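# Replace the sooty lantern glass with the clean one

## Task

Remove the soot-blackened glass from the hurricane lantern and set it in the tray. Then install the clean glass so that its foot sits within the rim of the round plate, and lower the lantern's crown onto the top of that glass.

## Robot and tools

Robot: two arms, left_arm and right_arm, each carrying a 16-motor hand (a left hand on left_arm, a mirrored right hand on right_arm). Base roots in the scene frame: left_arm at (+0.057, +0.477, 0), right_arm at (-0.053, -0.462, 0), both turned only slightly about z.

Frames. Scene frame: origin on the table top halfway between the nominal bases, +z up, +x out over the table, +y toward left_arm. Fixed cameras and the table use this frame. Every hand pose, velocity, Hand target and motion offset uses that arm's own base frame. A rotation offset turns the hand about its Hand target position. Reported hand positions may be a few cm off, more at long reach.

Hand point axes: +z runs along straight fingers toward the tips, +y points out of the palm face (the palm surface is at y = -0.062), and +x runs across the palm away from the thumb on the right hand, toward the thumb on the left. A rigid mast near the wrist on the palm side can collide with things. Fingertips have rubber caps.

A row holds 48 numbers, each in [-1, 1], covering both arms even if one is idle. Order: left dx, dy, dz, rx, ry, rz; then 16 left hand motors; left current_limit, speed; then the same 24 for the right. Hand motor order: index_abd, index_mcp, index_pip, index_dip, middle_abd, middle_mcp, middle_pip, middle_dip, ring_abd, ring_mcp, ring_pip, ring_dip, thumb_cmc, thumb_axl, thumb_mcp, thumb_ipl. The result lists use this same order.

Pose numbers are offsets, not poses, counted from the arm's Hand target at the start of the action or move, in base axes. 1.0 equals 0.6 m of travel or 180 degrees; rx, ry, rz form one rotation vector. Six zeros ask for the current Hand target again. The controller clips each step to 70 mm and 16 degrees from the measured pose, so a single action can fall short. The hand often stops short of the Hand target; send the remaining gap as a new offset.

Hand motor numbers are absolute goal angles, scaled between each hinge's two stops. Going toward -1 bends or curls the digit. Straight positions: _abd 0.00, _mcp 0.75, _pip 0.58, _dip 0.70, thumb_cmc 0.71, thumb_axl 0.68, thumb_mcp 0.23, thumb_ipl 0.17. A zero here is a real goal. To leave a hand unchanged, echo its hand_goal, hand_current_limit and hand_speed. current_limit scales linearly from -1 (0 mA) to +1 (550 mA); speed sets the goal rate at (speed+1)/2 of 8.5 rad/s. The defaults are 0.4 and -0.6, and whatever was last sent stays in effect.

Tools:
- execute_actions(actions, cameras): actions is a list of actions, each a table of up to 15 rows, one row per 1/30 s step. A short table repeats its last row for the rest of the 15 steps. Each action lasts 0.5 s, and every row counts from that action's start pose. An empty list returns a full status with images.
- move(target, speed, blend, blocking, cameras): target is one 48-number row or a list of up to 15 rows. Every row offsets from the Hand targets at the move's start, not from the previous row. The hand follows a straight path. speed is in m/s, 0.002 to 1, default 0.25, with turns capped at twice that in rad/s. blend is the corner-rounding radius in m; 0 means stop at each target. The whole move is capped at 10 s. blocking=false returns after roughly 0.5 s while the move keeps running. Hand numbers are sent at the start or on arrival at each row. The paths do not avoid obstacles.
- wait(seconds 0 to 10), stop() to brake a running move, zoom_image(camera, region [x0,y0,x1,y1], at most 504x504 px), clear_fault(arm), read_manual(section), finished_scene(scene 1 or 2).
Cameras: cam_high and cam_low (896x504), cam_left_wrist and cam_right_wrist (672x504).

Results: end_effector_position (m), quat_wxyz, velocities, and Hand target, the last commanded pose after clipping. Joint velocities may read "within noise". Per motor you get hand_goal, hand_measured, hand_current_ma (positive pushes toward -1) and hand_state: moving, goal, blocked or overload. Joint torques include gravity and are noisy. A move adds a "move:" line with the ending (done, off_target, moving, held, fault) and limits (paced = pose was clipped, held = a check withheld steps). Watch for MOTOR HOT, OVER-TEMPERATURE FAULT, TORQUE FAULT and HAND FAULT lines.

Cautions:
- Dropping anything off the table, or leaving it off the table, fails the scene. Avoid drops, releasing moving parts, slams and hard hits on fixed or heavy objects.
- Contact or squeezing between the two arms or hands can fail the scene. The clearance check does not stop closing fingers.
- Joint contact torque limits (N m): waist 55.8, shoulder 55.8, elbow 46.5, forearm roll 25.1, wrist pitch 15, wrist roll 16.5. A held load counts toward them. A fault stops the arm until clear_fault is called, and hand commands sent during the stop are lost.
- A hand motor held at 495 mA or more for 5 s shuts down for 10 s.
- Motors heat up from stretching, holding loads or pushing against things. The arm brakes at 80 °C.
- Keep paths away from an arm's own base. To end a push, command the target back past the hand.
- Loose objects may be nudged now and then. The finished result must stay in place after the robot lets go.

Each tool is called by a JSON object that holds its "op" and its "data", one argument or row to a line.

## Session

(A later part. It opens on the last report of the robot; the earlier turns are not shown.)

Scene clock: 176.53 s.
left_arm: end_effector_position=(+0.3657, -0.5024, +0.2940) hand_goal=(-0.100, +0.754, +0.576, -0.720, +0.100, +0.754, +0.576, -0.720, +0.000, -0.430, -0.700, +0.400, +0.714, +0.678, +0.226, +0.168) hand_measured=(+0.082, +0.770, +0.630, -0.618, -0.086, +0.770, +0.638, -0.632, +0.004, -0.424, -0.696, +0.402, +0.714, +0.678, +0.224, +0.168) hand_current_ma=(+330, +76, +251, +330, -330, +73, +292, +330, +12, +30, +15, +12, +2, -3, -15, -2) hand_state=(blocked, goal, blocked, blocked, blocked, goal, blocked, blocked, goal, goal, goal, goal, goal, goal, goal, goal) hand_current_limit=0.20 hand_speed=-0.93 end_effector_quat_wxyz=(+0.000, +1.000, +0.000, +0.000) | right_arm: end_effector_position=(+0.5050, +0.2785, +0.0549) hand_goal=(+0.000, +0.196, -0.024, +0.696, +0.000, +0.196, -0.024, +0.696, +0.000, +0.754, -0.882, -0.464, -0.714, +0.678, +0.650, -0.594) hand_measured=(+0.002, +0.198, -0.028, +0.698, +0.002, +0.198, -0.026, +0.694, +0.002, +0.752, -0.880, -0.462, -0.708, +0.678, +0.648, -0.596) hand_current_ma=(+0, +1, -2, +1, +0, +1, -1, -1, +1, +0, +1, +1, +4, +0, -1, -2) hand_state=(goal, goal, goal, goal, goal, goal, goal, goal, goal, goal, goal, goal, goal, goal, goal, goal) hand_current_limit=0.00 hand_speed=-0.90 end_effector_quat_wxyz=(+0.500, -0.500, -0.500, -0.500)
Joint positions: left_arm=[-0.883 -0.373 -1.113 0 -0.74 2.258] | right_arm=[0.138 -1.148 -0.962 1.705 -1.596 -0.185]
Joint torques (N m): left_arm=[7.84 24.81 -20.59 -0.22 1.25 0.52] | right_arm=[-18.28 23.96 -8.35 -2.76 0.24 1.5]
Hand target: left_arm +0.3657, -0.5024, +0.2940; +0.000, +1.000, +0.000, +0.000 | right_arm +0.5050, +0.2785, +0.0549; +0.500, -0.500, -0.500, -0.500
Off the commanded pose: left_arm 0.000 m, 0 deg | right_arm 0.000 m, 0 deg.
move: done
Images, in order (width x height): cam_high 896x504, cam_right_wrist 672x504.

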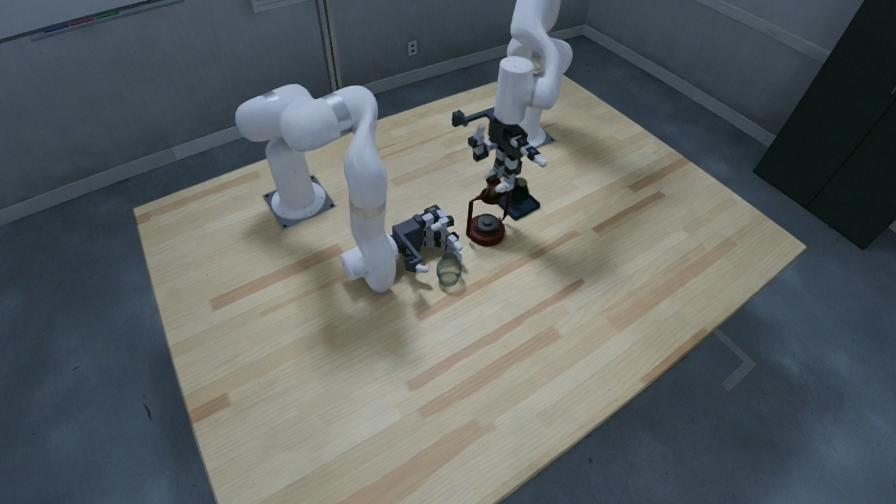

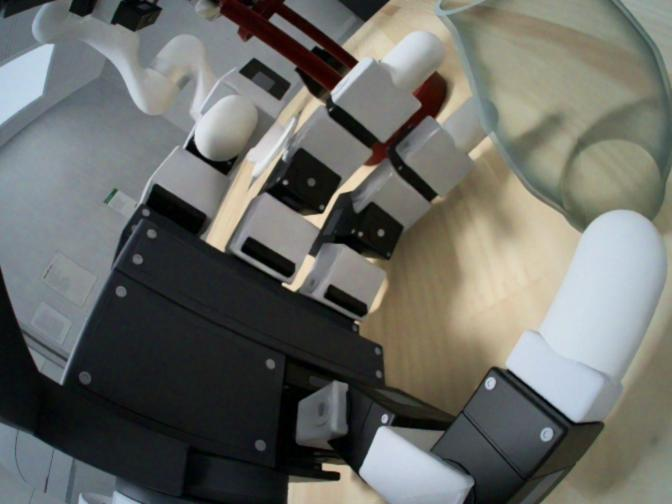

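{"op": "move", "data": {
  "target": [
    [0.0,0,0.0,0,0,0, -0.1,0.754,0.576,-0.72, 0.1,0.754,0.576,-0.72, 0,-0.43,-0.7,0.4, 0.714,0.678,0.226,0.168, 0.2,-0.93, 0.0233,-0.0067,0,0,0,0, 0,0.196,-0.025,0.696, 0,0.196,-0.025,0.696, 0,0.754,-0.883,-0.464, -0.714,0.678,0.65,-0.594, 0.0,-0.9],
    [0.0,0,0.0,0,0,0, -0.1,0.754,0.576,-0.72, 0.1,0.754,0.576,-0.72, 0,-0.43,-0.7,0.4, 0.714,0.678,0.226,0.168, 0.2,-0.93, 0.0233,-0.0067,0,0,0,0, 0,0.28,-0.28,0.696, 0,0.28,-0.3,0.696, 0,0.754,-0.883,-0.464, -0.714,0.678,0.52,-0.65, -0.2,-0.93]
  ],
  "speed": [0.04,0.04],
  "cameras": ["cam_high","cam_right_wrist"]
}}

{"op": "zoom_image", "data": {
  "camera": "cam_high",
  "region": [390, 200, 510, 310]
}}

Scene clock: 178.87 s.
left_arm: end_effector_position=(+0.3657, -0.5024, +0.2940) hand_goal=(-0.100, +0.754, +0.576, -0.720, +0.100, +0.754, +0.576, -0.720, +0.000, -0.430, -0.700, +0.400, +0.714, +0.678, +0.226, +0.168) hand_measured=(+0.082, +0.770, +0.630, -0.618, -0.086, +0.770, +0.638, -0.632, +0.004, -0.424, -0.696, +0.402, +0.714, +0.678, +0.224, +0.168) hand_current_ma=(+330, +76, +251, +330, -330, +73, +292, +330, +12, +30, +15, +12, +2, -3, -15, -2) hand_state=(blocked, goal, blocked, blocked, blocked, goal, blocked, blocked, goal, goal, goal, goal, goal, goal, goal, goal) hand_current_limit=0.20 hand_speed=-0.93 end_effector_quat_wxyz=(+0.000, +1.000, +0.000, +0.000) | right_arm: end_effector_position=(+0.5190, +0.2745, +0.0549) hand_goal=(+0.000, +0.280, -0.280, +0.696, +0.000, +0.280, -0.300, +0.696, +0.000, +0.754, -0.882, -0.464, -0.714, +0.678, +0.520, -0.650) hand_measured=(+0.002, +0.278, -0.276, +0.698, +0.002, +0.278, -0.296, +0.694, +0.002, +0.752, -0.880, -0.462, -0.708, +0.678, +0.522, -0.648) hand_current_ma=(+0, -1, +2, +1, +0, -1, +2, -1, +1, +0, +1, +1, +4, +0, +2, +1) hand_state=(goal, goal, goal, goal, goal, goal, goal, goal, goal, goal, goal, goal, goal, goal, goal, goal) hand_current_limit=-0.20 hand_speed=-0.93 end_effector_quat_wxyz=(+0.500, -0.500, -0.500, -0.500)
Joint positions: left_arm=[-0.883 -0.373 -1.113 0 -0.74 2.258] | right_arm=[0.125 -1.154 -0.996 1.693 -1.59 -0.157]
Joint torques (N m): left_arm=[7.4 26.09 -20.57 -0.29 1.23 0.5] | right_arm=[-17.98 23.6 -8.89 -2.59 0.27 1.58]
Hand target: left_arm +0.3657, -0.5024, +0.2940; +0.000, +1.000, +0.000, +0.000 | right_arm +0.5190, +0.2745, +0.0549; +0.500, -0.500, -0.500, -0.500
Off the commanded pose: left_arm 0.000 m, 0 deg | right_arm 0.000 m, 0 deg.
move: done
Images, in order (width x height): cam_high 896x504, cam_right_wrist 672x504.

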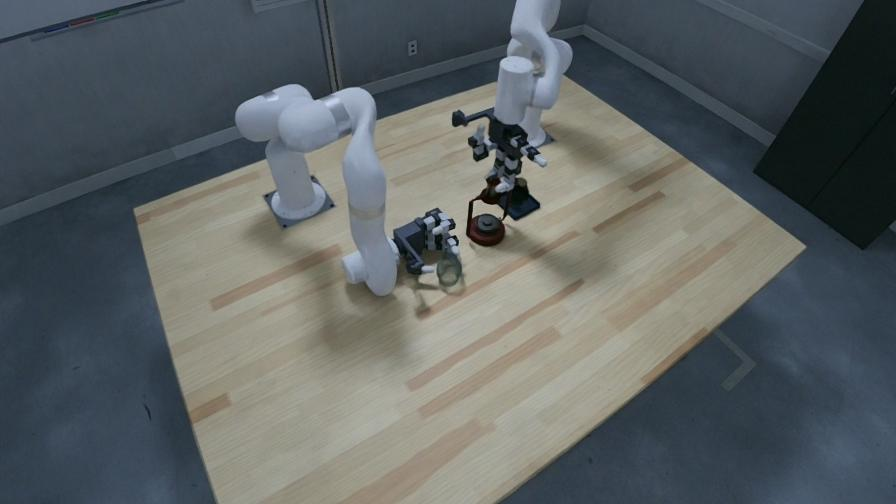

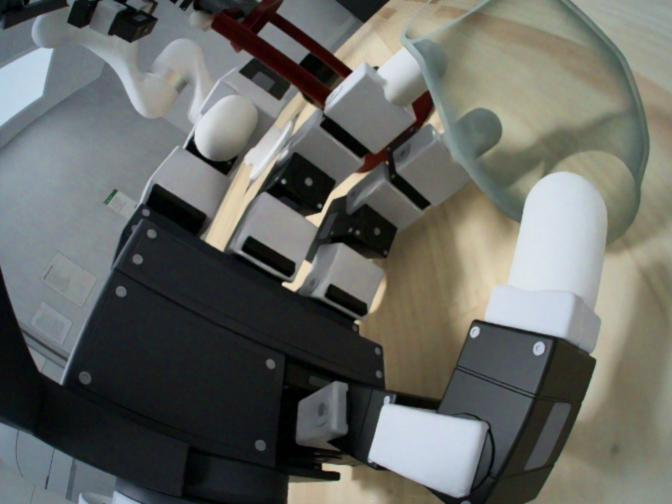

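Scaled by 4.200 from the camera's 896x504 image, which has a finer 1280x720 frame.

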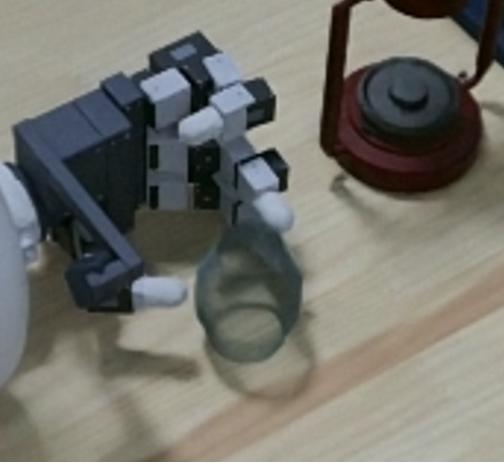

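{"op": "move", "data": {
  "target": [
    [0.0,0,0.0,0,0,0, -0.1,0.754,0.576,-0.72, 0.1,0.754,0.576,-0.72, 0,-0.43,-0.7,0.4, 0.714,0.678,0.226,0.168, 0.2,-0.93, 0.003,0,0,0,0,0, 0,0.27,-0.34,0.696, 0,0.27,-0.37,0.696, 0,0.754,-0.883,-0.464, -0.714,0.678,0.42,-0.6, -0.2,-0.95]
  ],
  "speed": [0.04]
}}

Scene clock: 181.13 s.
left_arm: end_effector_position=(+0.3657, -0.5024, +0.2940) hand_goal=(-0.100, +0.754, +0.576, -0.720, +0.100, +0.754, +0.576, -0.720, +0.000, -0.430, -0.700, +0.400, +0.714, +0.678, +0.226, +0.168) hand_measured=(+0.082, +0.770, +0.630, -0.618, -0.086, +0.770, +0.638, -0.632, +0.004, -0.424, -0.696, +0.402, +0.714, +0.678, +0.224, +0.168) hand_current_ma=(+330, +76, +251, +330, -330, +73, +292, +330, +12, +30, +15, +12, +2, -3, -15, -2) hand_state=(blocked, goal, blocked, blocked, blocked, goal, blocked, blocked, goal, goal, goal, goal, goal, goal, goal, goal) hand_current_limit=0.20 hand_speed=-0.93 end_effector_quat_wxyz=(+0.000, +1.000, +0.000, +0.000) | right_arm: end_effector_position=(+0.5208, +0.2745, +0.0549) hand_goal=(+0.000, +0.270, -0.340, +0.696, +0.000, +0.270, -0.370, +0.696, +0.000, +0.754, -0.882, -0.464, -0.714, +0.678, +0.420, -0.600) hand_measured=(+0.002, +0.286, -0.326, +0.702, +0.002, +0.272, -0.366, +0.694, +0.002, +0.752, -0.880, -0.462, -0.708, +0.678, +0.454, -0.596) hand_current_ma=(+0, +20, +16, +5, +0, +1, +2, -1, +1, +0, +1, +1, +5, +0, +83, +4) hand_state=(goal, goal, goal, goal, goal, goal, goal, goal, goal, goal, goal, goal, goal, goal, blocked, goal) hand_current_limit=-0.20 hand_speed=-0.95 end_effector_quat_wxyz=(+0.500, -0.500, -0.500, -0.500)
Joint positions: left_arm=[-0.883 -0.373 -1.113 0 -0.74 2.258] | right_arm=[0.124 -1.155 -1 1.692 -1.59 -0.154]
Joint torques (N m): left_arm=[7.9 24.9 -20.51 -0.16 1.18 0.56] | right_arm=[-19.6 25.01 -8.34 -2.74 0.23 1.6]
Hand target: left_arm +0.3657, -0.5024, +0.2940; +0.000, +1.000, +0.000, +0.000 | right_arm +0.5208, +0.2745, +0.0549; +0.500, -0.500, -0.500, -0.500
Off the commanded pose: left_arm 0.000 m, 0 deg | right_arm 0.000 m, 0 deg.
move: done

{"op": "move", "data": {
  "target": [
    [0.0,0,0.0,0,0,0, -0.1,0.754,0.576,-0.72, 0.1,0.754,0.576,-0.72, 0,-0.43,-0.7,0.4, 0.714,0.678,0.226,0.168, 0.2,-0.93, 0.0,0,0,0,0,0, 0,0.24,-0.41,0.68, 0,0.23,-0.47,0.66, 0,0.754,-0.883,-0.464, -0.714,0.678,0.33,-0.57, 0.15,-0.93],
    [0.0,0,0.0,0,0,0, -0.1,0.754,0.576,-0.72, 0.1,0.754,0.576,-0.72, 0,-0.43,-0.7,0.4, 0.714,0.678,0.226,0.168, 0.2,-0.93, 0.0,0,0.03,0,0,0, 0,0.24,-0.41,0.68, 0,0.23,-0.47,0.66, 0,0.754,-0.883,-0.464, -0.714,0.678,0.33,-0.57, 0.15,-0.93]
  ],
  "speed": [0.03,0.03],
  "cameras": ["cam_high","cam_low","cam_right_wrist"]
}}

{"op": "zoom_image", "data": {
  "camera": "cam_high",
  "region": [390, 200, 510, 310]
}}

{"op": "zoom_image", "data": {
  "camera": "cam_low",
  "region": [360, 220, 480, 320]
}}

Scene clock: 182.87 s.
left_arm: end_effector_position=(+0.3657, -0.5024, +0.2940) hand_goal=(-0.100, +0.754, +0.576, -0.720, +0.100, +0.754, +0.576, -0.720, +0.000, -0.430, -0.700, +0.400, +0.714, +0.678, +0.226, +0.168) hand_measured=(+0.082, +0.770, +0.630, -0.618, -0.086, +0.770, +0.638, -0.632, +0.004, -0.424, -0.696, +0.402, +0.714, +0.678, +0.224, +0.168) hand_current_ma=(+330, +76, +251, +330, -330, +73, +292, +330, +12, +30, +15, +12, +2, -3, -15, -2) hand_state=(blocked, goal, blocked, blocked, blocked, goal, blocked, blocked, goal, goal, goal, goal, goal, goal, goal, goal) hand_current_limit=0.20 hand_speed=-0.93 end_effector_quat_wxyz=(+0.000, +1.000, +0.000, +0.000) | right_arm: end_effector_position=(+0.5208, +0.2745, +0.0729) hand_goal=(+0.000, +0.240, -0.410, +0.680, +0.000, +0.230, -0.470, +0.660, +0.000, +0.754, -0.882, -0.464, -0.714, +0.678, +0.330, -0.570) hand_measured=(+0.014, +0.286, -0.348, +0.700, +0.002, +0.232, -0.466, +0.662, +0.002, +0.752, -0.880, -0.462, -0.720, +0.678, +0.406, -0.552) hand_current_ma=(+12, +96, +134, +27, +0, +1, +2, +1, +1, +0, +1, +1, -4, +0, +272, +36) hand_state=(goal, blocked, blocked, blocked, goal, goal, goal, goal, goal, goal, goal, goal, goal, goal, blocked, goal) hand_current_limit=0.15 hand_speed=-0.93 end_effector_quat_wxyz=(+0.500, -0.500, -0.500, -0.500)
Joint positions: left_arm=[-0.883 -0.373 -1.113 0 -0.74 2.258] | right_arm=[0.124 -1.108 -0.971 1.693 -1.588 -0.136]
Joint torques (N m): left_arm=[7.7 24.93 -20.43 -0.3 1.15 0.5] | right_arm=[-16.17 53.01 -2.49 2.18 0.26 1.4]
Hand target: left_arm +0.3657, -0.5024, +0.2940; +0.000, +1.000, +0.000, +0.000 | right_arm +0.5208, +0.2745, +0.0729; +0.500, -0.500, -0.500, -0.500
Off the commanded pose: left_arm 0.000 m, 0 deg | right_arm 0.000 m, 0 deg.
move: done
Images, in order (width x height): cam_high 896x504, cam_low 896x504, cam_right_wrist 672x504.

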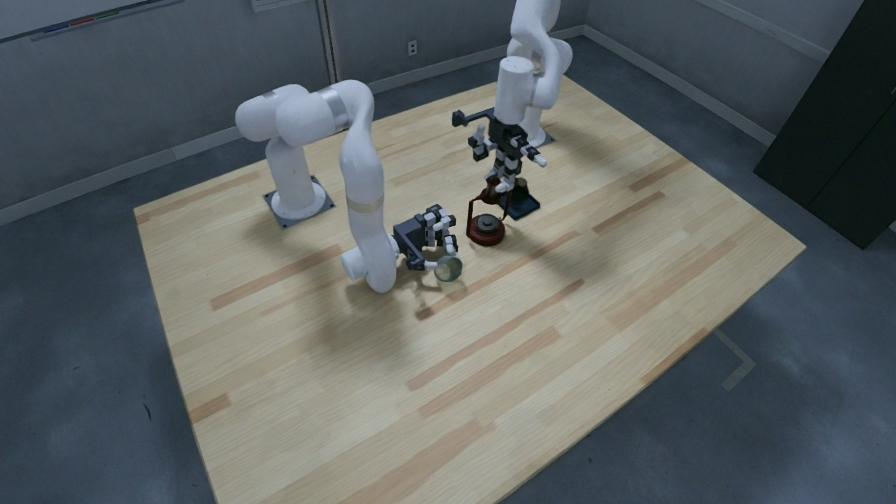

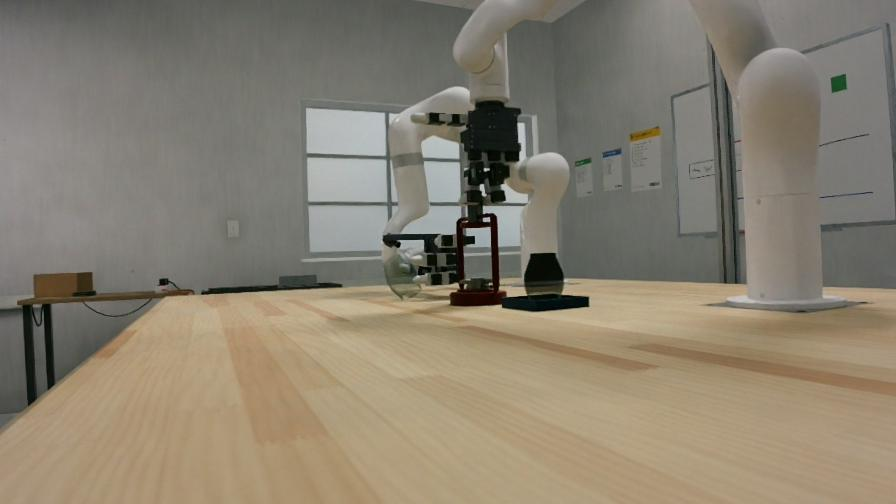

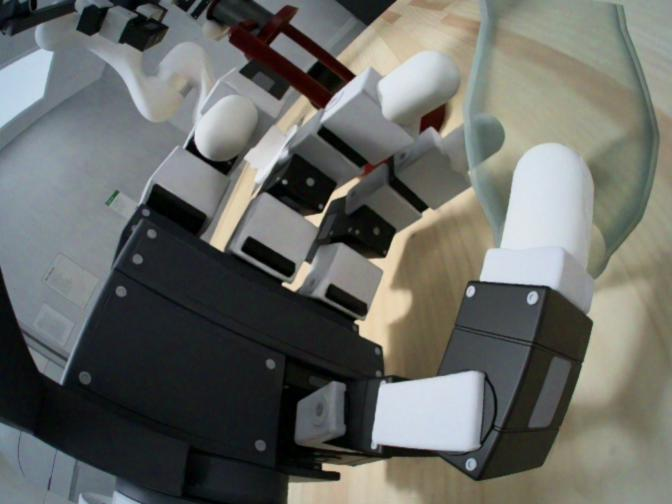

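Scaled by 4.200 from the camera's 896x504 image, which has a finer 1280x720 frame.

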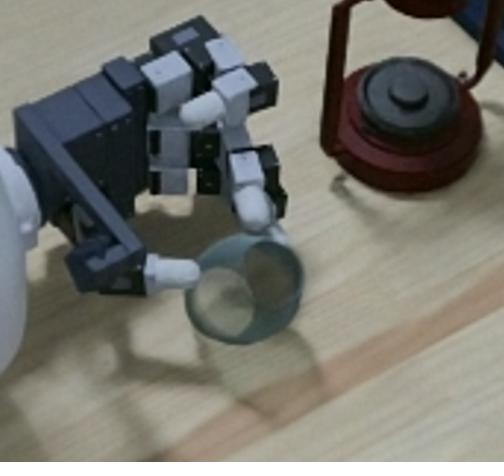

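Scaled by 4.200 from the camera's 896x504 image, which has a finer 1280x720 frame.

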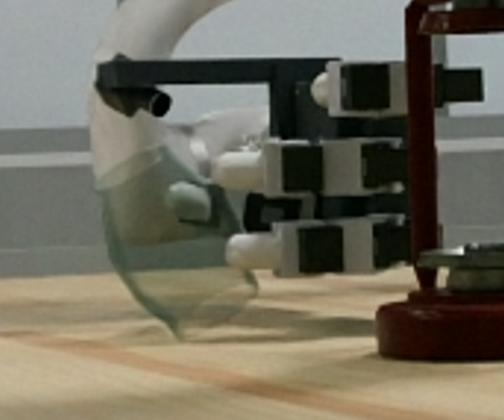

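{"op": "move", "data": {
  "target": [
    [0.0,0,0.0,0,0,0, -0.1,0.754,0.576,-0.72, 0.1,0.754,0.576,-0.72, 0,-0.43,-0.7,0.4, 0.714,0.678,0.226,0.168, 0.2,-0.93, 0.0,0,0.0,0,0,0, 0,0.24,-0.41,0.68, 0,0.315,-0.226,0.69, 0,0.754,-0.883,-0.464, -0.714,0.678,0.33,-0.57, 0.15,-0.93],
    [0.0,0,0.0,0,0,0, -0.1,0.754,0.576,-0.72, 0.1,0.754,0.576,-0.72, 0,-0.43,-0.7,0.4, 0.714,0.678,0.226,0.168, 0.2,-0.93, 0.0,0,-0.03,0,0,0, 0,0.24,-0.41,0.68, 0,0.315,-0.226,0.69, 0,0.754,-0.883,-0.464, -0.714,0.678,0.33,-0.57, 0.0,-0.93]
  ],
  "speed": [0.03,0.02],
  "cameras": ["cam_high","cam_low","cam_right_wrist"]
}}

{"op": "zoom_image", "data": {
  "camera": "cam_high",
  "region": [390, 200, 510, 310]
}}

{"op": "zoom_image", "data": {
  "camera": "cam_low",
  "region": [360, 220, 480, 320]
}}

Scene clock: 186.27 s.
left_arm: end_effector_position=(+0.3657, -0.5024, +0.2940) hand_goal=(-0.100, +0.754, +0.576, -0.720, +0.100, +0.754, +0.576, -0.720, +0.000, -0.430, -0.700, +0.400, +0.714, +0.678, +0.226, +0.168) hand_measured=(+0.082, +0.770, +0.630, -0.618, -0.086, +0.770, +0.638, -0.632, +0.004, -0.424, -0.696, +0.402, +0.714, +0.678, +0.224, +0.168) hand_current_ma=(+330, +76, +251, +330, -330, +73, +292, +330, +12, +30, +15, +12, +2, -3, -15, -2) hand_state=(blocked, goal, blocked, blocked, blocked, goal, blocked, blocked, goal, goal, goal, goal, goal, goal, goal, goal) hand_current_limit=0.20 hand_speed=-0.93 end_effector_quat_wxyz=(+0.000, +1.000, +0.000, +0.000) | right_arm: end_effector_position=(+0.5208, +0.2745, +0.0550) hand_goal=(+0.000, +0.240, -0.410, +0.680, +0.000, +0.316, -0.226, +0.690, +0.000, +0.754, -0.882, -0.464, -0.714, +0.678, +0.330, -0.570) hand_measured=(-0.004, +0.286, -0.348, +0.700, +0.002, +0.314, -0.228, +0.688, +0.002, +0.752, -0.880, -0.462, -0.734, +0.672, +0.398, -0.552) hand_current_ma=(-2, +96, +134, +27, +0, -1, -2, -1, +1, +0, +1, +1, -24, -5, +227, +36) hand_state=(goal, blocked, blocked, blocked, goal, goal, goal, goal, goal, goal, goal, goal, goal, goal, blocked, goal) hand_current_limit=0.00 hand_speed=-0.93 end_effector_quat_wxyz=(+0.500, -0.500, -0.500, -0.500)
Joint positions: left_arm=[-0.883 -0.373 -1.113 0 -0.74 2.258] | right_arm=[0.124 -1.155 -1 1.692 -1.59 -0.154]
Joint torques (N m): left_arm=[7.13 25.14 -20.7 -0.32 1.13 0.52] | right_arm=[-17.22 22.3 -8.88 -2.34 -2.98 -1.39]
Hand target: left_arm +0.3657, -0.5024, +0.2940; +0.000, +1.000, +0.000, +0.000 | right_arm +0.5208, +0.2745, +0.0549; +0.500, -0.500, -0.500, -0.500
Off the commanded pose: left_arm 0.000 m, 0 deg | right_arm 0.000 m, 0 deg.
move: done
Images, in order (width x height): cam_high 896x504, cam_low 896x504, cam_right_wrist 672x504.

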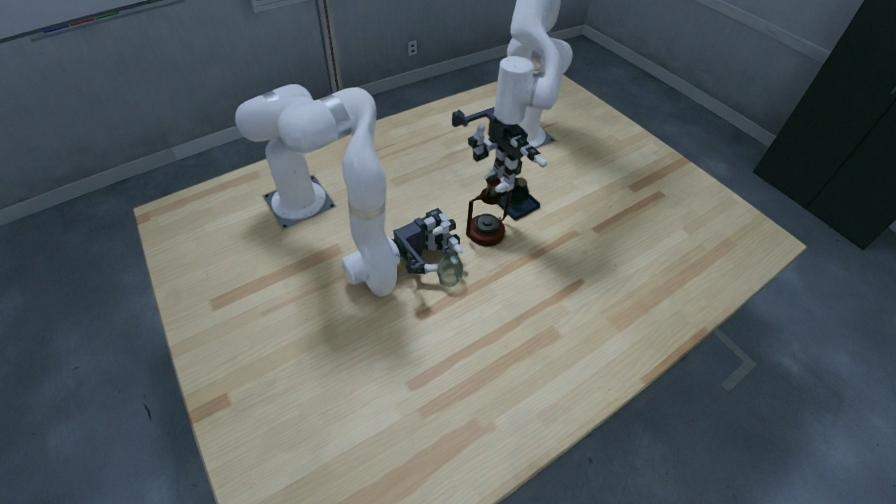

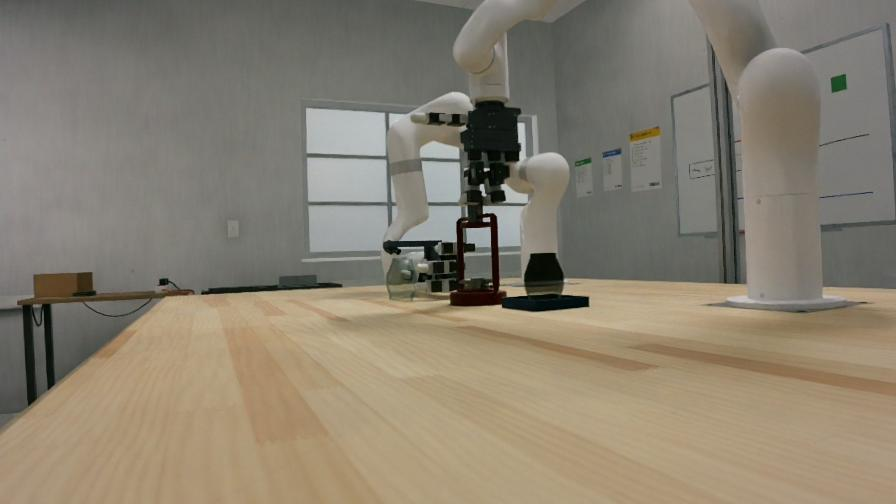

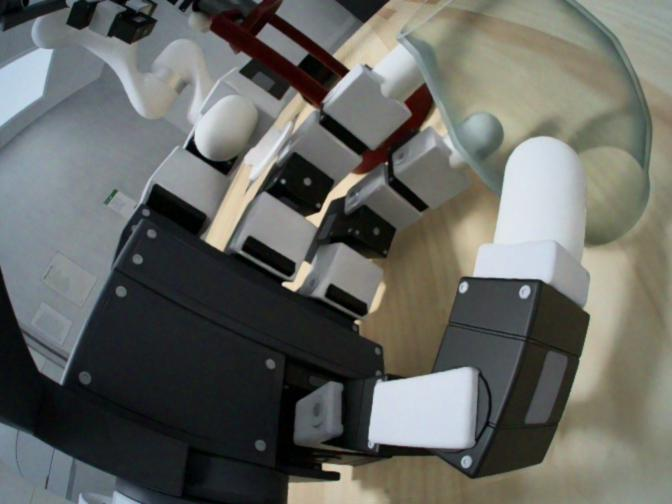

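Scaled by 4.200 from the camera's 896x504 image, which has a finer 1280x720 frame.

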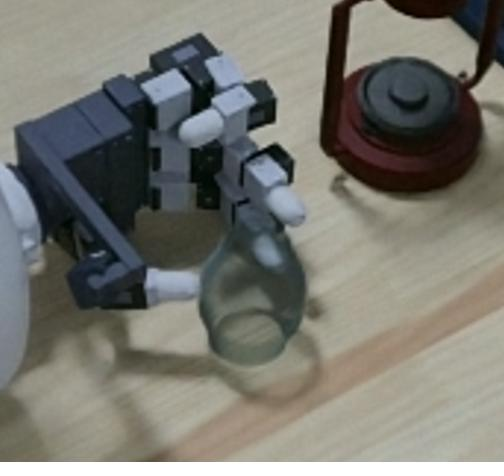

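Scaled by 4.200 from the camera's 896x504 image, which has a finer 1280x720 frame.

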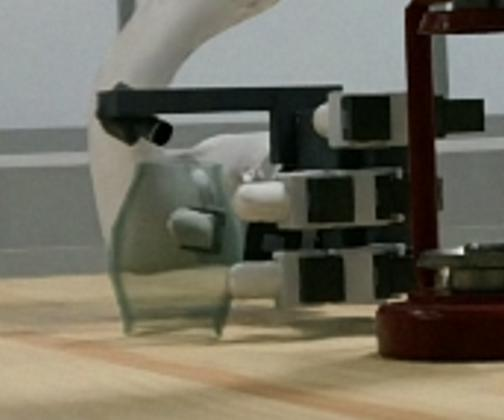

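{"op": "move", "data": {
  "target": [
    [0.0,0,0.0,0,0,0, -0.1,0.754,0.576,-0.72, 0.1,0.754,0.576,-0.72, 0,-0.43,-0.7,0.4, 0.714,0.678,0.226,0.168, 0.2,-0.93, 0.0,0,0.0,0,0,0, 0,0.29,-0.29,0.69, 0,0.315,-0.226,0.69, 0,0.754,-0.883,-0.464, -0.714,0.678,0.5,-0.64, 0.0,-0.94],
    [0.0,0,0.0,0,0,0, -0.1,0.754,0.576,-0.72, 0.1,0.754,0.576,-0.72, 0,-0.43,-0.7,0.4, 0.714,0.678,0.226,0.168, 0.2,-0.93, 0.01,0,0.0,0,0,0, 0,0.29,-0.29,0.69, 0,0.29,-0.29,0.69, 0,0.754,-0.883,-0.464, -0.714,0.678,0.5,-0.64, 0.0,-0.94],
    [0.0,0,0.0,0,0,0, -0.1,0.754,0.576,-0.72, 0.1,0.754,0.576,-0.72, 0,-0.43,-0.7,0.4, 0.714,0.678,0.226,0.168, 0.2,-0.93, 0.01,0,0.0,0,0,0, 0,0.27,-0.34,0.696, 0,0.26,-0.39,0.696, 0,0.754,-0.883,-0.464, -0.714,0.678,0.42,-0.6, -0.2,-0.95]
  ],
  "speed": [0.03,0.03,0.03],
  "cameras": ["cam_high","cam_low","cam_right_wrist"]
}}

{"op": "zoom_image", "data": {
  "camera": "cam_high",
  "region": [390, 200, 510, 310]
}}

{"op": "zoom_image", "data": {
  "camera": "cam_low",
  "region": [360, 220, 480, 320]
}}

Scene clock: 189.83 s.
left_arm: end_effector_position=(+0.3657, -0.5024, +0.2940) hand_goal=(-0.100, +0.754, +0.576, -0.720, +0.100, +0.754, +0.576, -0.720, +0.000, -0.430, -0.700, +0.400, +0.714, +0.678, +0.226, +0.168) hand_measured=(+0.082, +0.770, +0.630, -0.618, -0.086, +0.770, +0.638, -0.632, +0.004, -0.424, -0.696, +0.402, +0.714, +0.678, +0.224, +0.168) hand_current_ma=(+330, +76, +251, +330, -330, +73, +292, +330, +12, +30, +15, +12, +2, -3, -15, -2) hand_state=(blocked, goal, blocked, blocked, blocked, goal, blocked, blocked, goal, goal, goal, goal, goal, goal, goal, goal) hand_current_limit=0.20 hand_speed=-0.93 end_effector_quat_wxyz=(+0.000, +1.000, +0.000, +0.000) | right_arm: end_effector_position=(+0.5268, +0.2745, +0.0549) hand_goal=(+0.000, +0.270, -0.340, +0.696, +0.000, +0.260, -0.390, +0.696, +0.000, +0.754, -0.882, -0.464, -0.714, +0.678, +0.420, -0.600) hand_measured=(+0.000, +0.282, -0.320, +0.700, +0.002, +0.266, -0.372, +0.698, +0.002, +0.752, -0.880, -0.462, -0.708, +0.676, +0.462, -0.594) hand_current_ma=(+0, +14, +26, +2, +0, +4, +23, +0, +1, +0, +1, +1, +5, -1, +109, +7) hand_state=(goal, goal, blocked, goal, goal, goal, goal, goal, goal, goal, goal, goal, goal, goal, blocked, goal) hand_current_limit=-0.20 hand_speed=-0.95 end_effector_quat_wxyz=(+0.500, -0.500, -0.500, -0.500)
Joint positions: left_arm=[-0.883 -0.373 -1.113 0 -0.74 2.258] | right_arm=[0.122 -1.158 -1.016 1.691 -1.588 -0.141]
Joint torques (N m): left_arm=[6.54 26 -20.54 -0.16 1.09 0.51] | right_arm=[-19.44 26.34 -9.28 -2.46 0.41 1.58]
Hand target: left_arm +0.3657, -0.5024, +0.2940; +0.000, +1.000, +0.000, +0.000 | right_arm +0.5268, +0.2745, +0.0549; +0.500, -0.500, -0.500, -0.500
Off the commanded pose: left_arm 0.000 m, 0 deg | right_arm 0.000 m, 0 deg.
move: done
Images, in order (width x height): cam_high 896x504, cam_low 896x504, cam_right_wrist 672x504.

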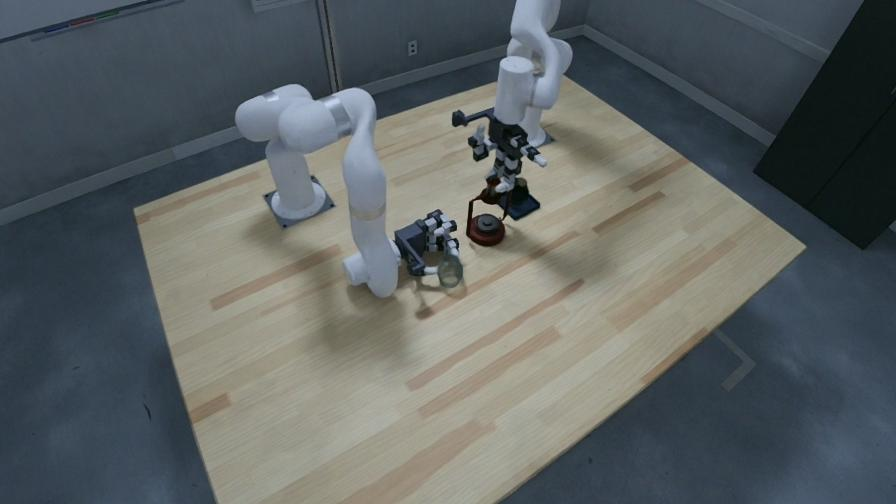

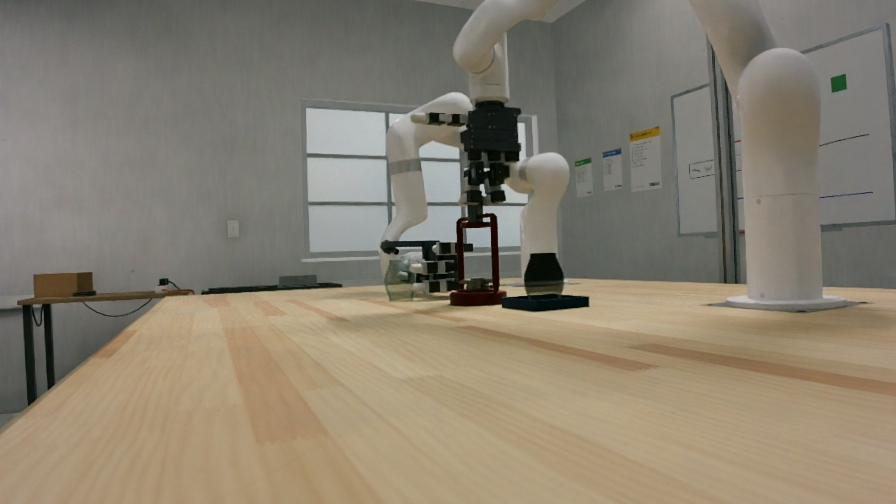

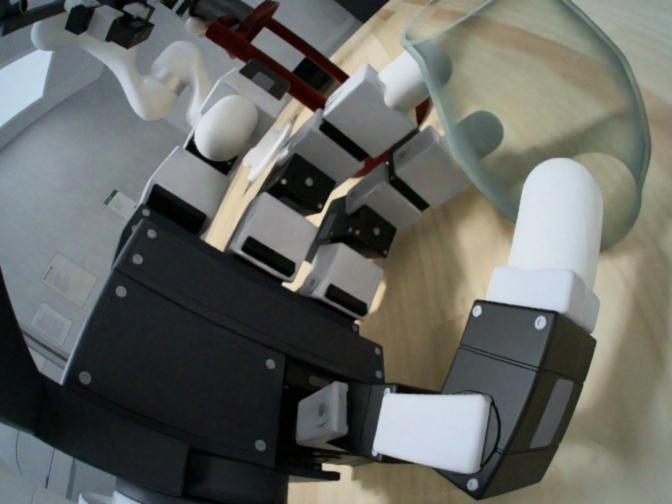

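Scaled by 4.200 from the camera's 896x504 image, which has a finer 1280x720 frame.

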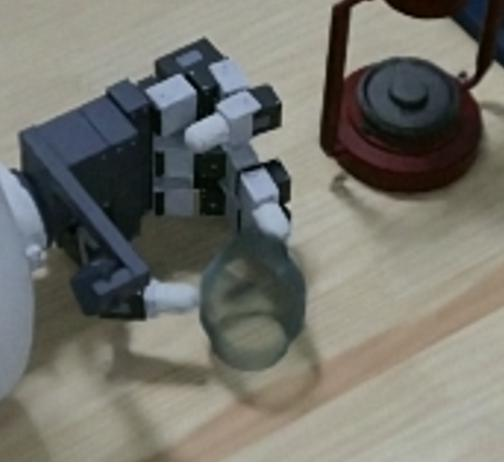

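Scaled by 4.200 from the camera's 896x504 image, which has a finer 1280x720 frame.

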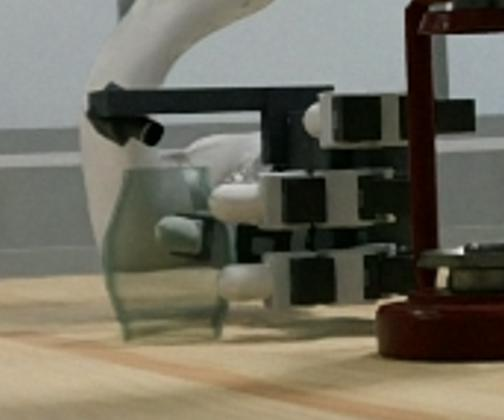

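{"op": "move", "data": {
  "target": [
    [0.0,0,0.0,0,0,0, -0.1,0.754,0.576,-0.72, 0.1,0.754,0.576,-0.72, 0,-0.43,-0.7,0.4, 0.714,0.678,0.226,0.168, 0.2,-0.93, 0.0,0,0.0,0,0,0, 0,0.3,-0.27,0.69, 0,0.3,-0.29,0.69, 0,0.754,-0.883,-0.464, -0.714,0.678,0.52,-0.65, 0.0,-0.95],
    [0.0,0,0.0,0,0,0, -0.1,0.754,0.576,-0.72, 0.1,0.754,0.576,-0.72, 0,-0.43,-0.7,0.4, 0.714,0.678,0.226,0.168, 0.2,-0.93, 0.0,0,0.0,0,0,0, 0,0.196,-0.025,0.69, 0,0.196,-0.025,0.69, 0,0.754,-0.883,-0.464, -0.714,0.678,0.65,-0.594, 0.0,-0.9],
    [0.0,0,0.0,0,0,0, -0.1,0.754,0.576,-0.72, 0.1,0.754,0.576,-0.72, 0,-0.43,-0.7,0.4, 0.714,0.678,0.226,0.168, 0.2,-0.93, 0.0133,0,0.0,0,0,0, 0,0.196,-0.025,0.69, 0,0.196,-0.025,0.69, 0,0.754,-0.883,-0.464, -0.714,0.678,0.65,-0.594, 0.0,-0.9]
  ],
  "speed": [0.03,0.03,0.03],
  "cameras": ["cam_right_wrist"]
}}

Scene clock: 192.93 s.
left_arm: end_effector_position=(+0.3657, -0.5024, +0.2940) hand_goal=(-0.100, +0.754, +0.576, -0.720, +0.100, +0.754, +0.576, -0.720, +0.000, -0.430, -0.700, +0.400, +0.714, +0.678, +0.226, +0.168) hand_measured=(+0.082, +0.770, +0.630, -0.618, -0.086, +0.770, +0.638, -0.632, +0.004, -0.424, -0.696, +0.402, +0.714, +0.678, +0.224, +0.168) hand_current_ma=(+330, +76, +251, +330, -330, +73, +292, +330, +12, +30, +15, +12, +2, -3, -15, -2) hand_state=(blocked, goal, blocked, blocked, blocked, goal, blocked, blocked, goal, goal, goal, goal, goal, goal, goal, goal) hand_current_limit=0.20 hand_speed=-0.93 end_effector_quat_wxyz=(+0.000, +1.000, +0.000, +0.000) | right_arm: end_effector_position=(+0.5347, +0.2745, +0.0549) hand_goal=(+0.000, +0.196, -0.024, +0.690, +0.000, +0.196, -0.024, +0.690, +0.000, +0.754, -0.882, -0.464, -0.714, +0.678, +0.650, -0.594) hand_measured=(+0.000, +0.198, -0.028, +0.692, +0.002, +0.198, -0.026, +0.692, +0.002, +0.752, -0.880, -0.462, -0.708, +0.676, +0.648, -0.596) hand_current_ma=(+0, +1, -2, +1, +0, +1, -2, +1, +1, +0, +1, +1, +5, -1, -1, -2) hand_state=(goal, goal, goal, goal, goal, goal, goal, goal, goal, goal, goal, goal, goal, goal, goal, goal) hand_current_limit=0.00 hand_speed=-0.90 end_effector_quat_wxyz=(+0.500, -0.500, -0.500, -0.500)
Joint positions: left_arm=[-0.883 -0.373 -1.113 0 -0.74 2.258] | right_arm=[0.12 -1.162 -1.036 1.689 -1.586 -0.125]
Joint torques (N m): left_arm=[6.84 25.17 -20.67 -0.25 0.97 0.52] | right_arm=[-19.13 25.5 -8.53 -2.81 0.29 1.64]
Hand target: left_arm +0.3657, -0.5024, +0.2940; +0.000, +1.000, +0.000, +0.000 | right_arm +0.5348, +0.2745, +0.0549; +0.500, -0.500, -0.500, -0.500
Off the commanded pose: left_arm 0.000 m, 0 deg | right_arm 0.000 m, 0 deg.
move: done
Images, in order (width x height): cam_right_wrist 672x504.

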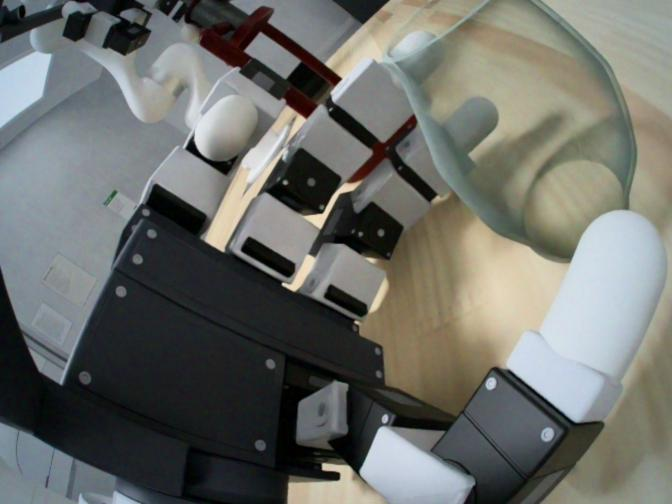

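{"op": "move", "data": {
  "target": [
    [0.0,0,0.0,0,0,0, -0.1,0.754,0.576,-0.72, 0.1,0.754,0.576,-0.72, 0,-0.43,-0.7,0.4, 0.714,0.678,0.226,0.168, 0.2,-0.93, 0.0,0,0.0,0,0,0, 0,0.29,-0.29,0.696, 0,0.29,-0.3,0.696, 0,0.754,-0.883,-0.464, -0.714,0.678,0.52,-0.65, -0.1,-0.93],
    [0.0,0,0.0,0,0,0, -0.1,0.754,0.576,-0.72, 0.1,0.754,0.576,-0.72, 0,-0.43,-0.7,0.4, 0.714,0.678,0.226,0.168, 0.2,-0.93, 0.0,0,0.0,0,0,0, 0,0.27,-0.34,0.696, 0,0.26,-0.39,0.696, 0,0.754,-0.883,-0.464, -0.714,0.678,0.42,-0.6, -0.2,-0.95]
  ],
  "speed": [0.03,0.03],
  "cameras": ["cam_right_wrist","cam_low"]
}}

{"op": "zoom_image", "data": {
  "camera": "cam_low",
  "region": [360, 220, 480, 320]
}}

Scene clock: 195.33 s.
left_arm: end_effector_position=(+0.3657, -0.5024, +0.2940) hand_goal=(-0.100, +0.754, +0.576, -0.720, +0.100, +0.754, +0.576, -0.720, +0.000, -0.430, -0.700, +0.400, +0.714, +0.678, +0.226, +0.168) hand_measured=(+0.082, +0.770, +0.630, -0.618, -0.086, +0.770, +0.638, -0.632, +0.004, -0.424, -0.696, +0.402, +0.714, +0.678, +0.224, +0.168) hand_current_ma=(+330, +76, +251, +330, -330, +73, +292, +330, +12, +30, +15, +12, +2, -3, -15, -2) hand_state=(blocked, goal, blocked, blocked, blocked, goal, blocked, blocked, goal, goal, goal, goal, goal, goal, goal, goal) hand_current_limit=0.20 hand_speed=-0.93 end_effector_quat_wxyz=(+0.000, +1.000, +0.000, +0.000) | right_arm: end_effector_position=(+0.5348, +0.2745, +0.0549) hand_goal=(+0.000, +0.270, -0.340, +0.696, +0.000, +0.260, -0.390, +0.696, +0.000, +0.754, -0.882, -0.464, -0.714, +0.678, +0.420, -0.600) hand_measured=(+0.002, +0.290, -0.310, +0.704, +0.002, +0.274, -0.362, +0.702, +0.002, +0.752, -0.880, -0.462, -0.704, +0.676, +0.484, -0.590) hand_current_ma=(+0, +29, +48, +6, +0, +17, +42, +3, +1, +0, +1, +1, +9, -1, +208, +15) hand_state=(goal, blocked, blocked, goal, goal, goal, blocked, goal, goal, goal, goal, goal, goal, goal, blocked, goal) hand_current_limit=-0.20 hand_speed=-0.95 end_effector_quat_wxyz=(+0.500, -0.500, -0.500, -0.500)
Joint positions: left_arm=[-0.883 -0.373 -1.113 0 -0.74 2.258] | right_arm=[0.12 -1.162 -1.036 1.689 -1.586 -0.125]
Joint torques (N m): left_arm=[6.75 25.15 -20.73 -0.27 0.99 0.48] | right_arm=[-17.61 25.89 -8.65 -2.25 0.36 1.4]
Hand target: left_arm +0.3657, -0.5024, +0.2940; +0.000, +1.000, +0.000, +0.000 | right_arm +0.5348, +0.2745, +0.0549; +0.500, -0.500, -0.500, -0.500
Off the commanded pose: left_arm 0.000 m, 0 deg | right_arm 0.000 m, 0 deg.
move: done
Images, in order (width x height): cam_low 896x504, cam_right_wrist 672x504.

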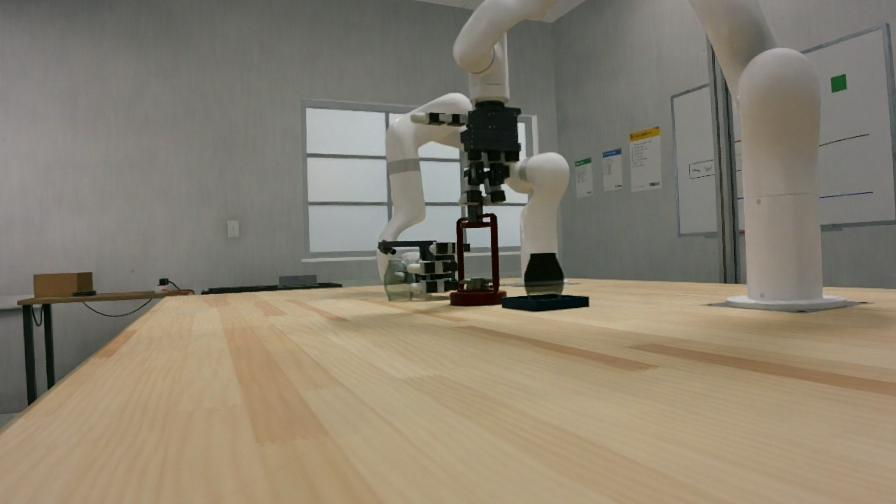

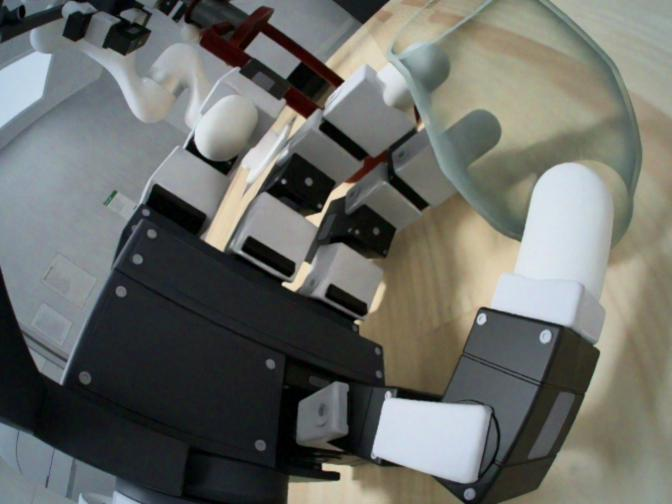

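Scaled by 4.200 from the camera's 896x504 image, which has a finer 1280x720 frame.

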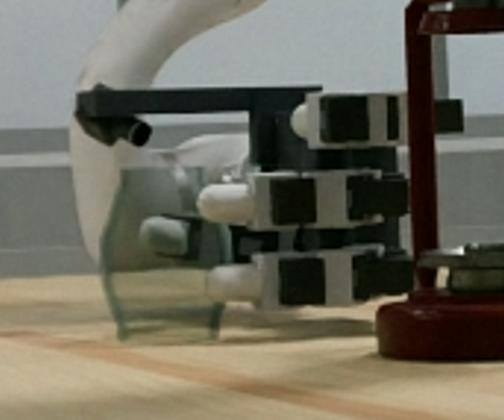

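{"op": "move", "data": {
  "target": [
    [0.0,0,0.0,0,0,0, -0.1,0.754,0.576,-0.72, 0.1,0.754,0.576,-0.72, 0,-0.43,-0.7,0.4, 0.714,0.678,0.226,0.168, 0.2,-0.93, 0.0,0,0.0,0,0,0, 0,0.24,-0.40,0.68, 0,0.23,-0.45,0.66, 0,0.754,-0.883,-0.464, -0.714,0.678,0.35,-0.57, 0.1,-0.93],
    [0.0,0,0.0,0,0,0, -0.1,0.754,0.576,-0.72, 0.1,0.754,0.576,-0.72, 0,-0.43,-0.7,0.4, 0.714,0.678,0.226,0.168, 0.2,-0.93, 0.0,0,0.015,0,0,0, 0,0.24,-0.40,0.68, 0,0.23,-0.45,0.66, 0,0.754,-0.883,-0.464, -0.714,0.678,0.35,-0.57, 0.1,-0.93]
  ],
  "speed": [0.03,0.02],
  "cameras": ["cam_right_wrist","cam_low","cam_high"]
}}

{"op": "zoom_image", "data": {
  "camera": "cam_low",
  "region": [360, 220, 480, 320]
}}

{"op": "zoom_image", "data": {
  "camera": "cam_high",
  "region": [390, 200, 510, 310]
}}

Scene clock: 196.80 s.
left_arm: end_effector_position=(+0.3657, -0.5024, +0.2940) hand_goal=(-0.100, +0.754, +0.576, -0.720, +0.100, +0.754, +0.576, -0.720, +0.000, -0.430, -0.700, +0.400, +0.714, +0.678, +0.226, +0.168) hand_measured=(+0.082, +0.770, +0.630, -0.618, -0.086, +0.770, +0.638, -0.632, +0.004, -0.424, -0.696, +0.402, +0.714, +0.678, +0.224, +0.168) hand_current_ma=(+330, +76, +251, +330, -330, +73, +292, +330, +12, +30, +15, +12, +2, -3, -15, -2) hand_state=(blocked, goal, blocked, blocked, blocked, goal, blocked, blocked, goal, goal, goal, goal, goal, goal, goal, goal) hand_current_limit=0.20 hand_speed=-0.93 end_effector_quat_wxyz=(+0.000, +1.000, +0.000, +0.000) | right_arm: end_effector_position=(+0.5347, +0.2745, +0.0639) hand_goal=(+0.000, +0.240, -0.400, +0.680, +0.000, +0.230, -0.450, +0.660, +0.000, +0.754, -0.882, -0.464, -0.714, +0.678, +0.350, -0.570) hand_measured=(+0.008, +0.290, -0.334, +0.702, +0.002, +0.274, -0.382, +0.692, +0.002, +0.752, -0.880, -0.462, -0.704, +0.678, +0.476, -0.550) hand_current_ma=(+5, +109, +151, +31, +0, +90, +154, +49, +1, +0, +1, +1, +10, +0, +302, +40) hand_state=(goal, blocked, blocked, blocked, goal, blocked, blocked, blocked, goal, goal, goal, goal, goal, goal, blocked, blocked) hand_current_limit=0.10 hand_speed=-0.93 end_effector_quat_wxyz=(+0.500, -0.500, -0.500, -0.500)
Joint positions: left_arm=[-0.883 -0.373 -1.113 0 -0.74 2.258] | right_arm=[0.12 -1.139 -1.022 1.689 -1.585 -0.117]
Joint torques (N m): left_arm=[6.93 25.98 -20.77 -0.15 0.96 0.52] | right_arm=[-17.75 55.62 -3.39 2.73 -0.21 1.37]
Hand target: left_arm +0.3657, -0.5024, +0.2940; +0.000, +1.000, +0.000, +0.000 | right_arm +0.5348, +0.2745, +0.0639; +0.500, -0.500, -0.500, -0.500
Off the commanded pose: left_arm 0.000 m, 0 deg | right_arm 0.000 m, 0 deg.
move: done
Images, in order (width x height): cam_high 896x504, cam_low 896x504, cam_right_wrist 672x504.

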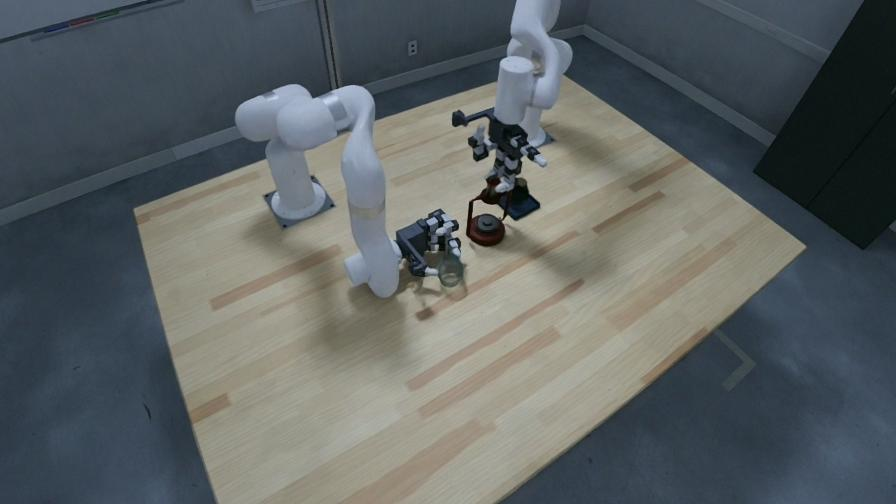

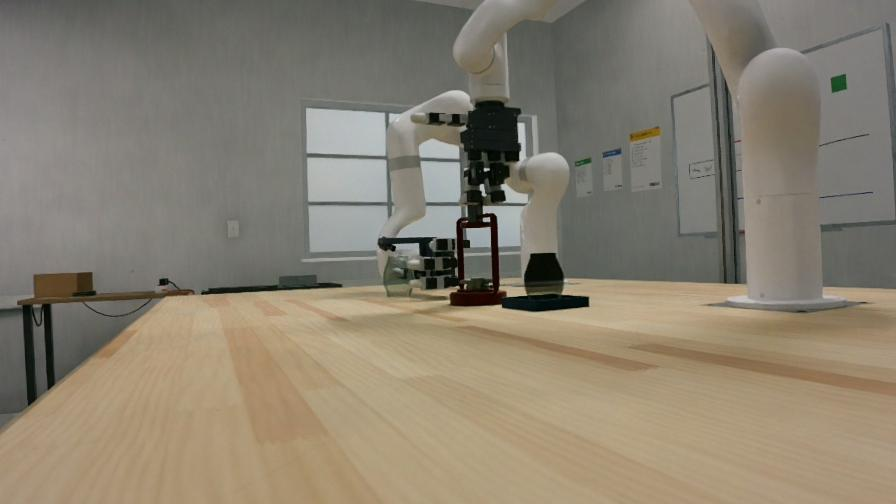

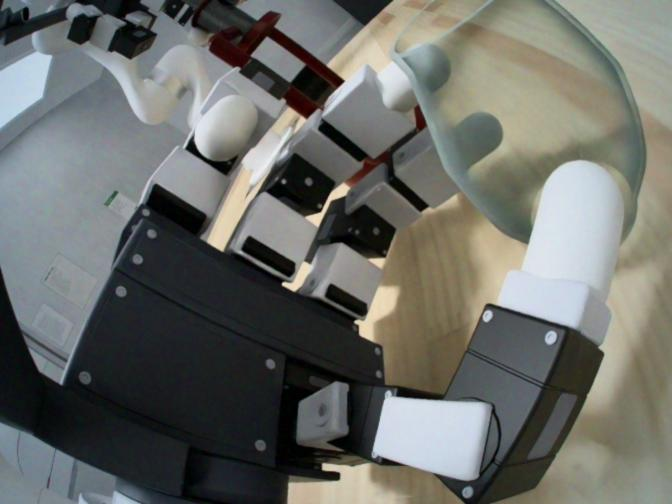

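Scaled by 4.200 from the camera's 896x504 image, which has a finer 1280x720 frame.

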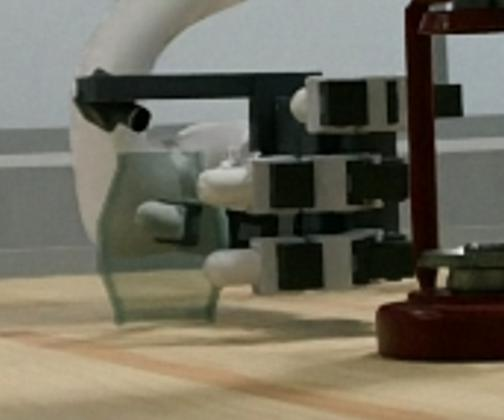

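Scaled by 4.200 from the camera's 896x504 image, which has a finer 1280x720 frame.

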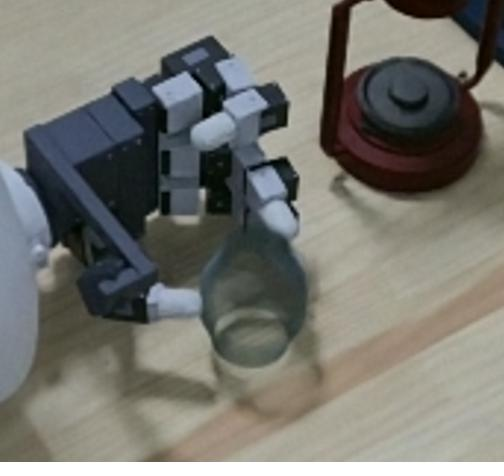

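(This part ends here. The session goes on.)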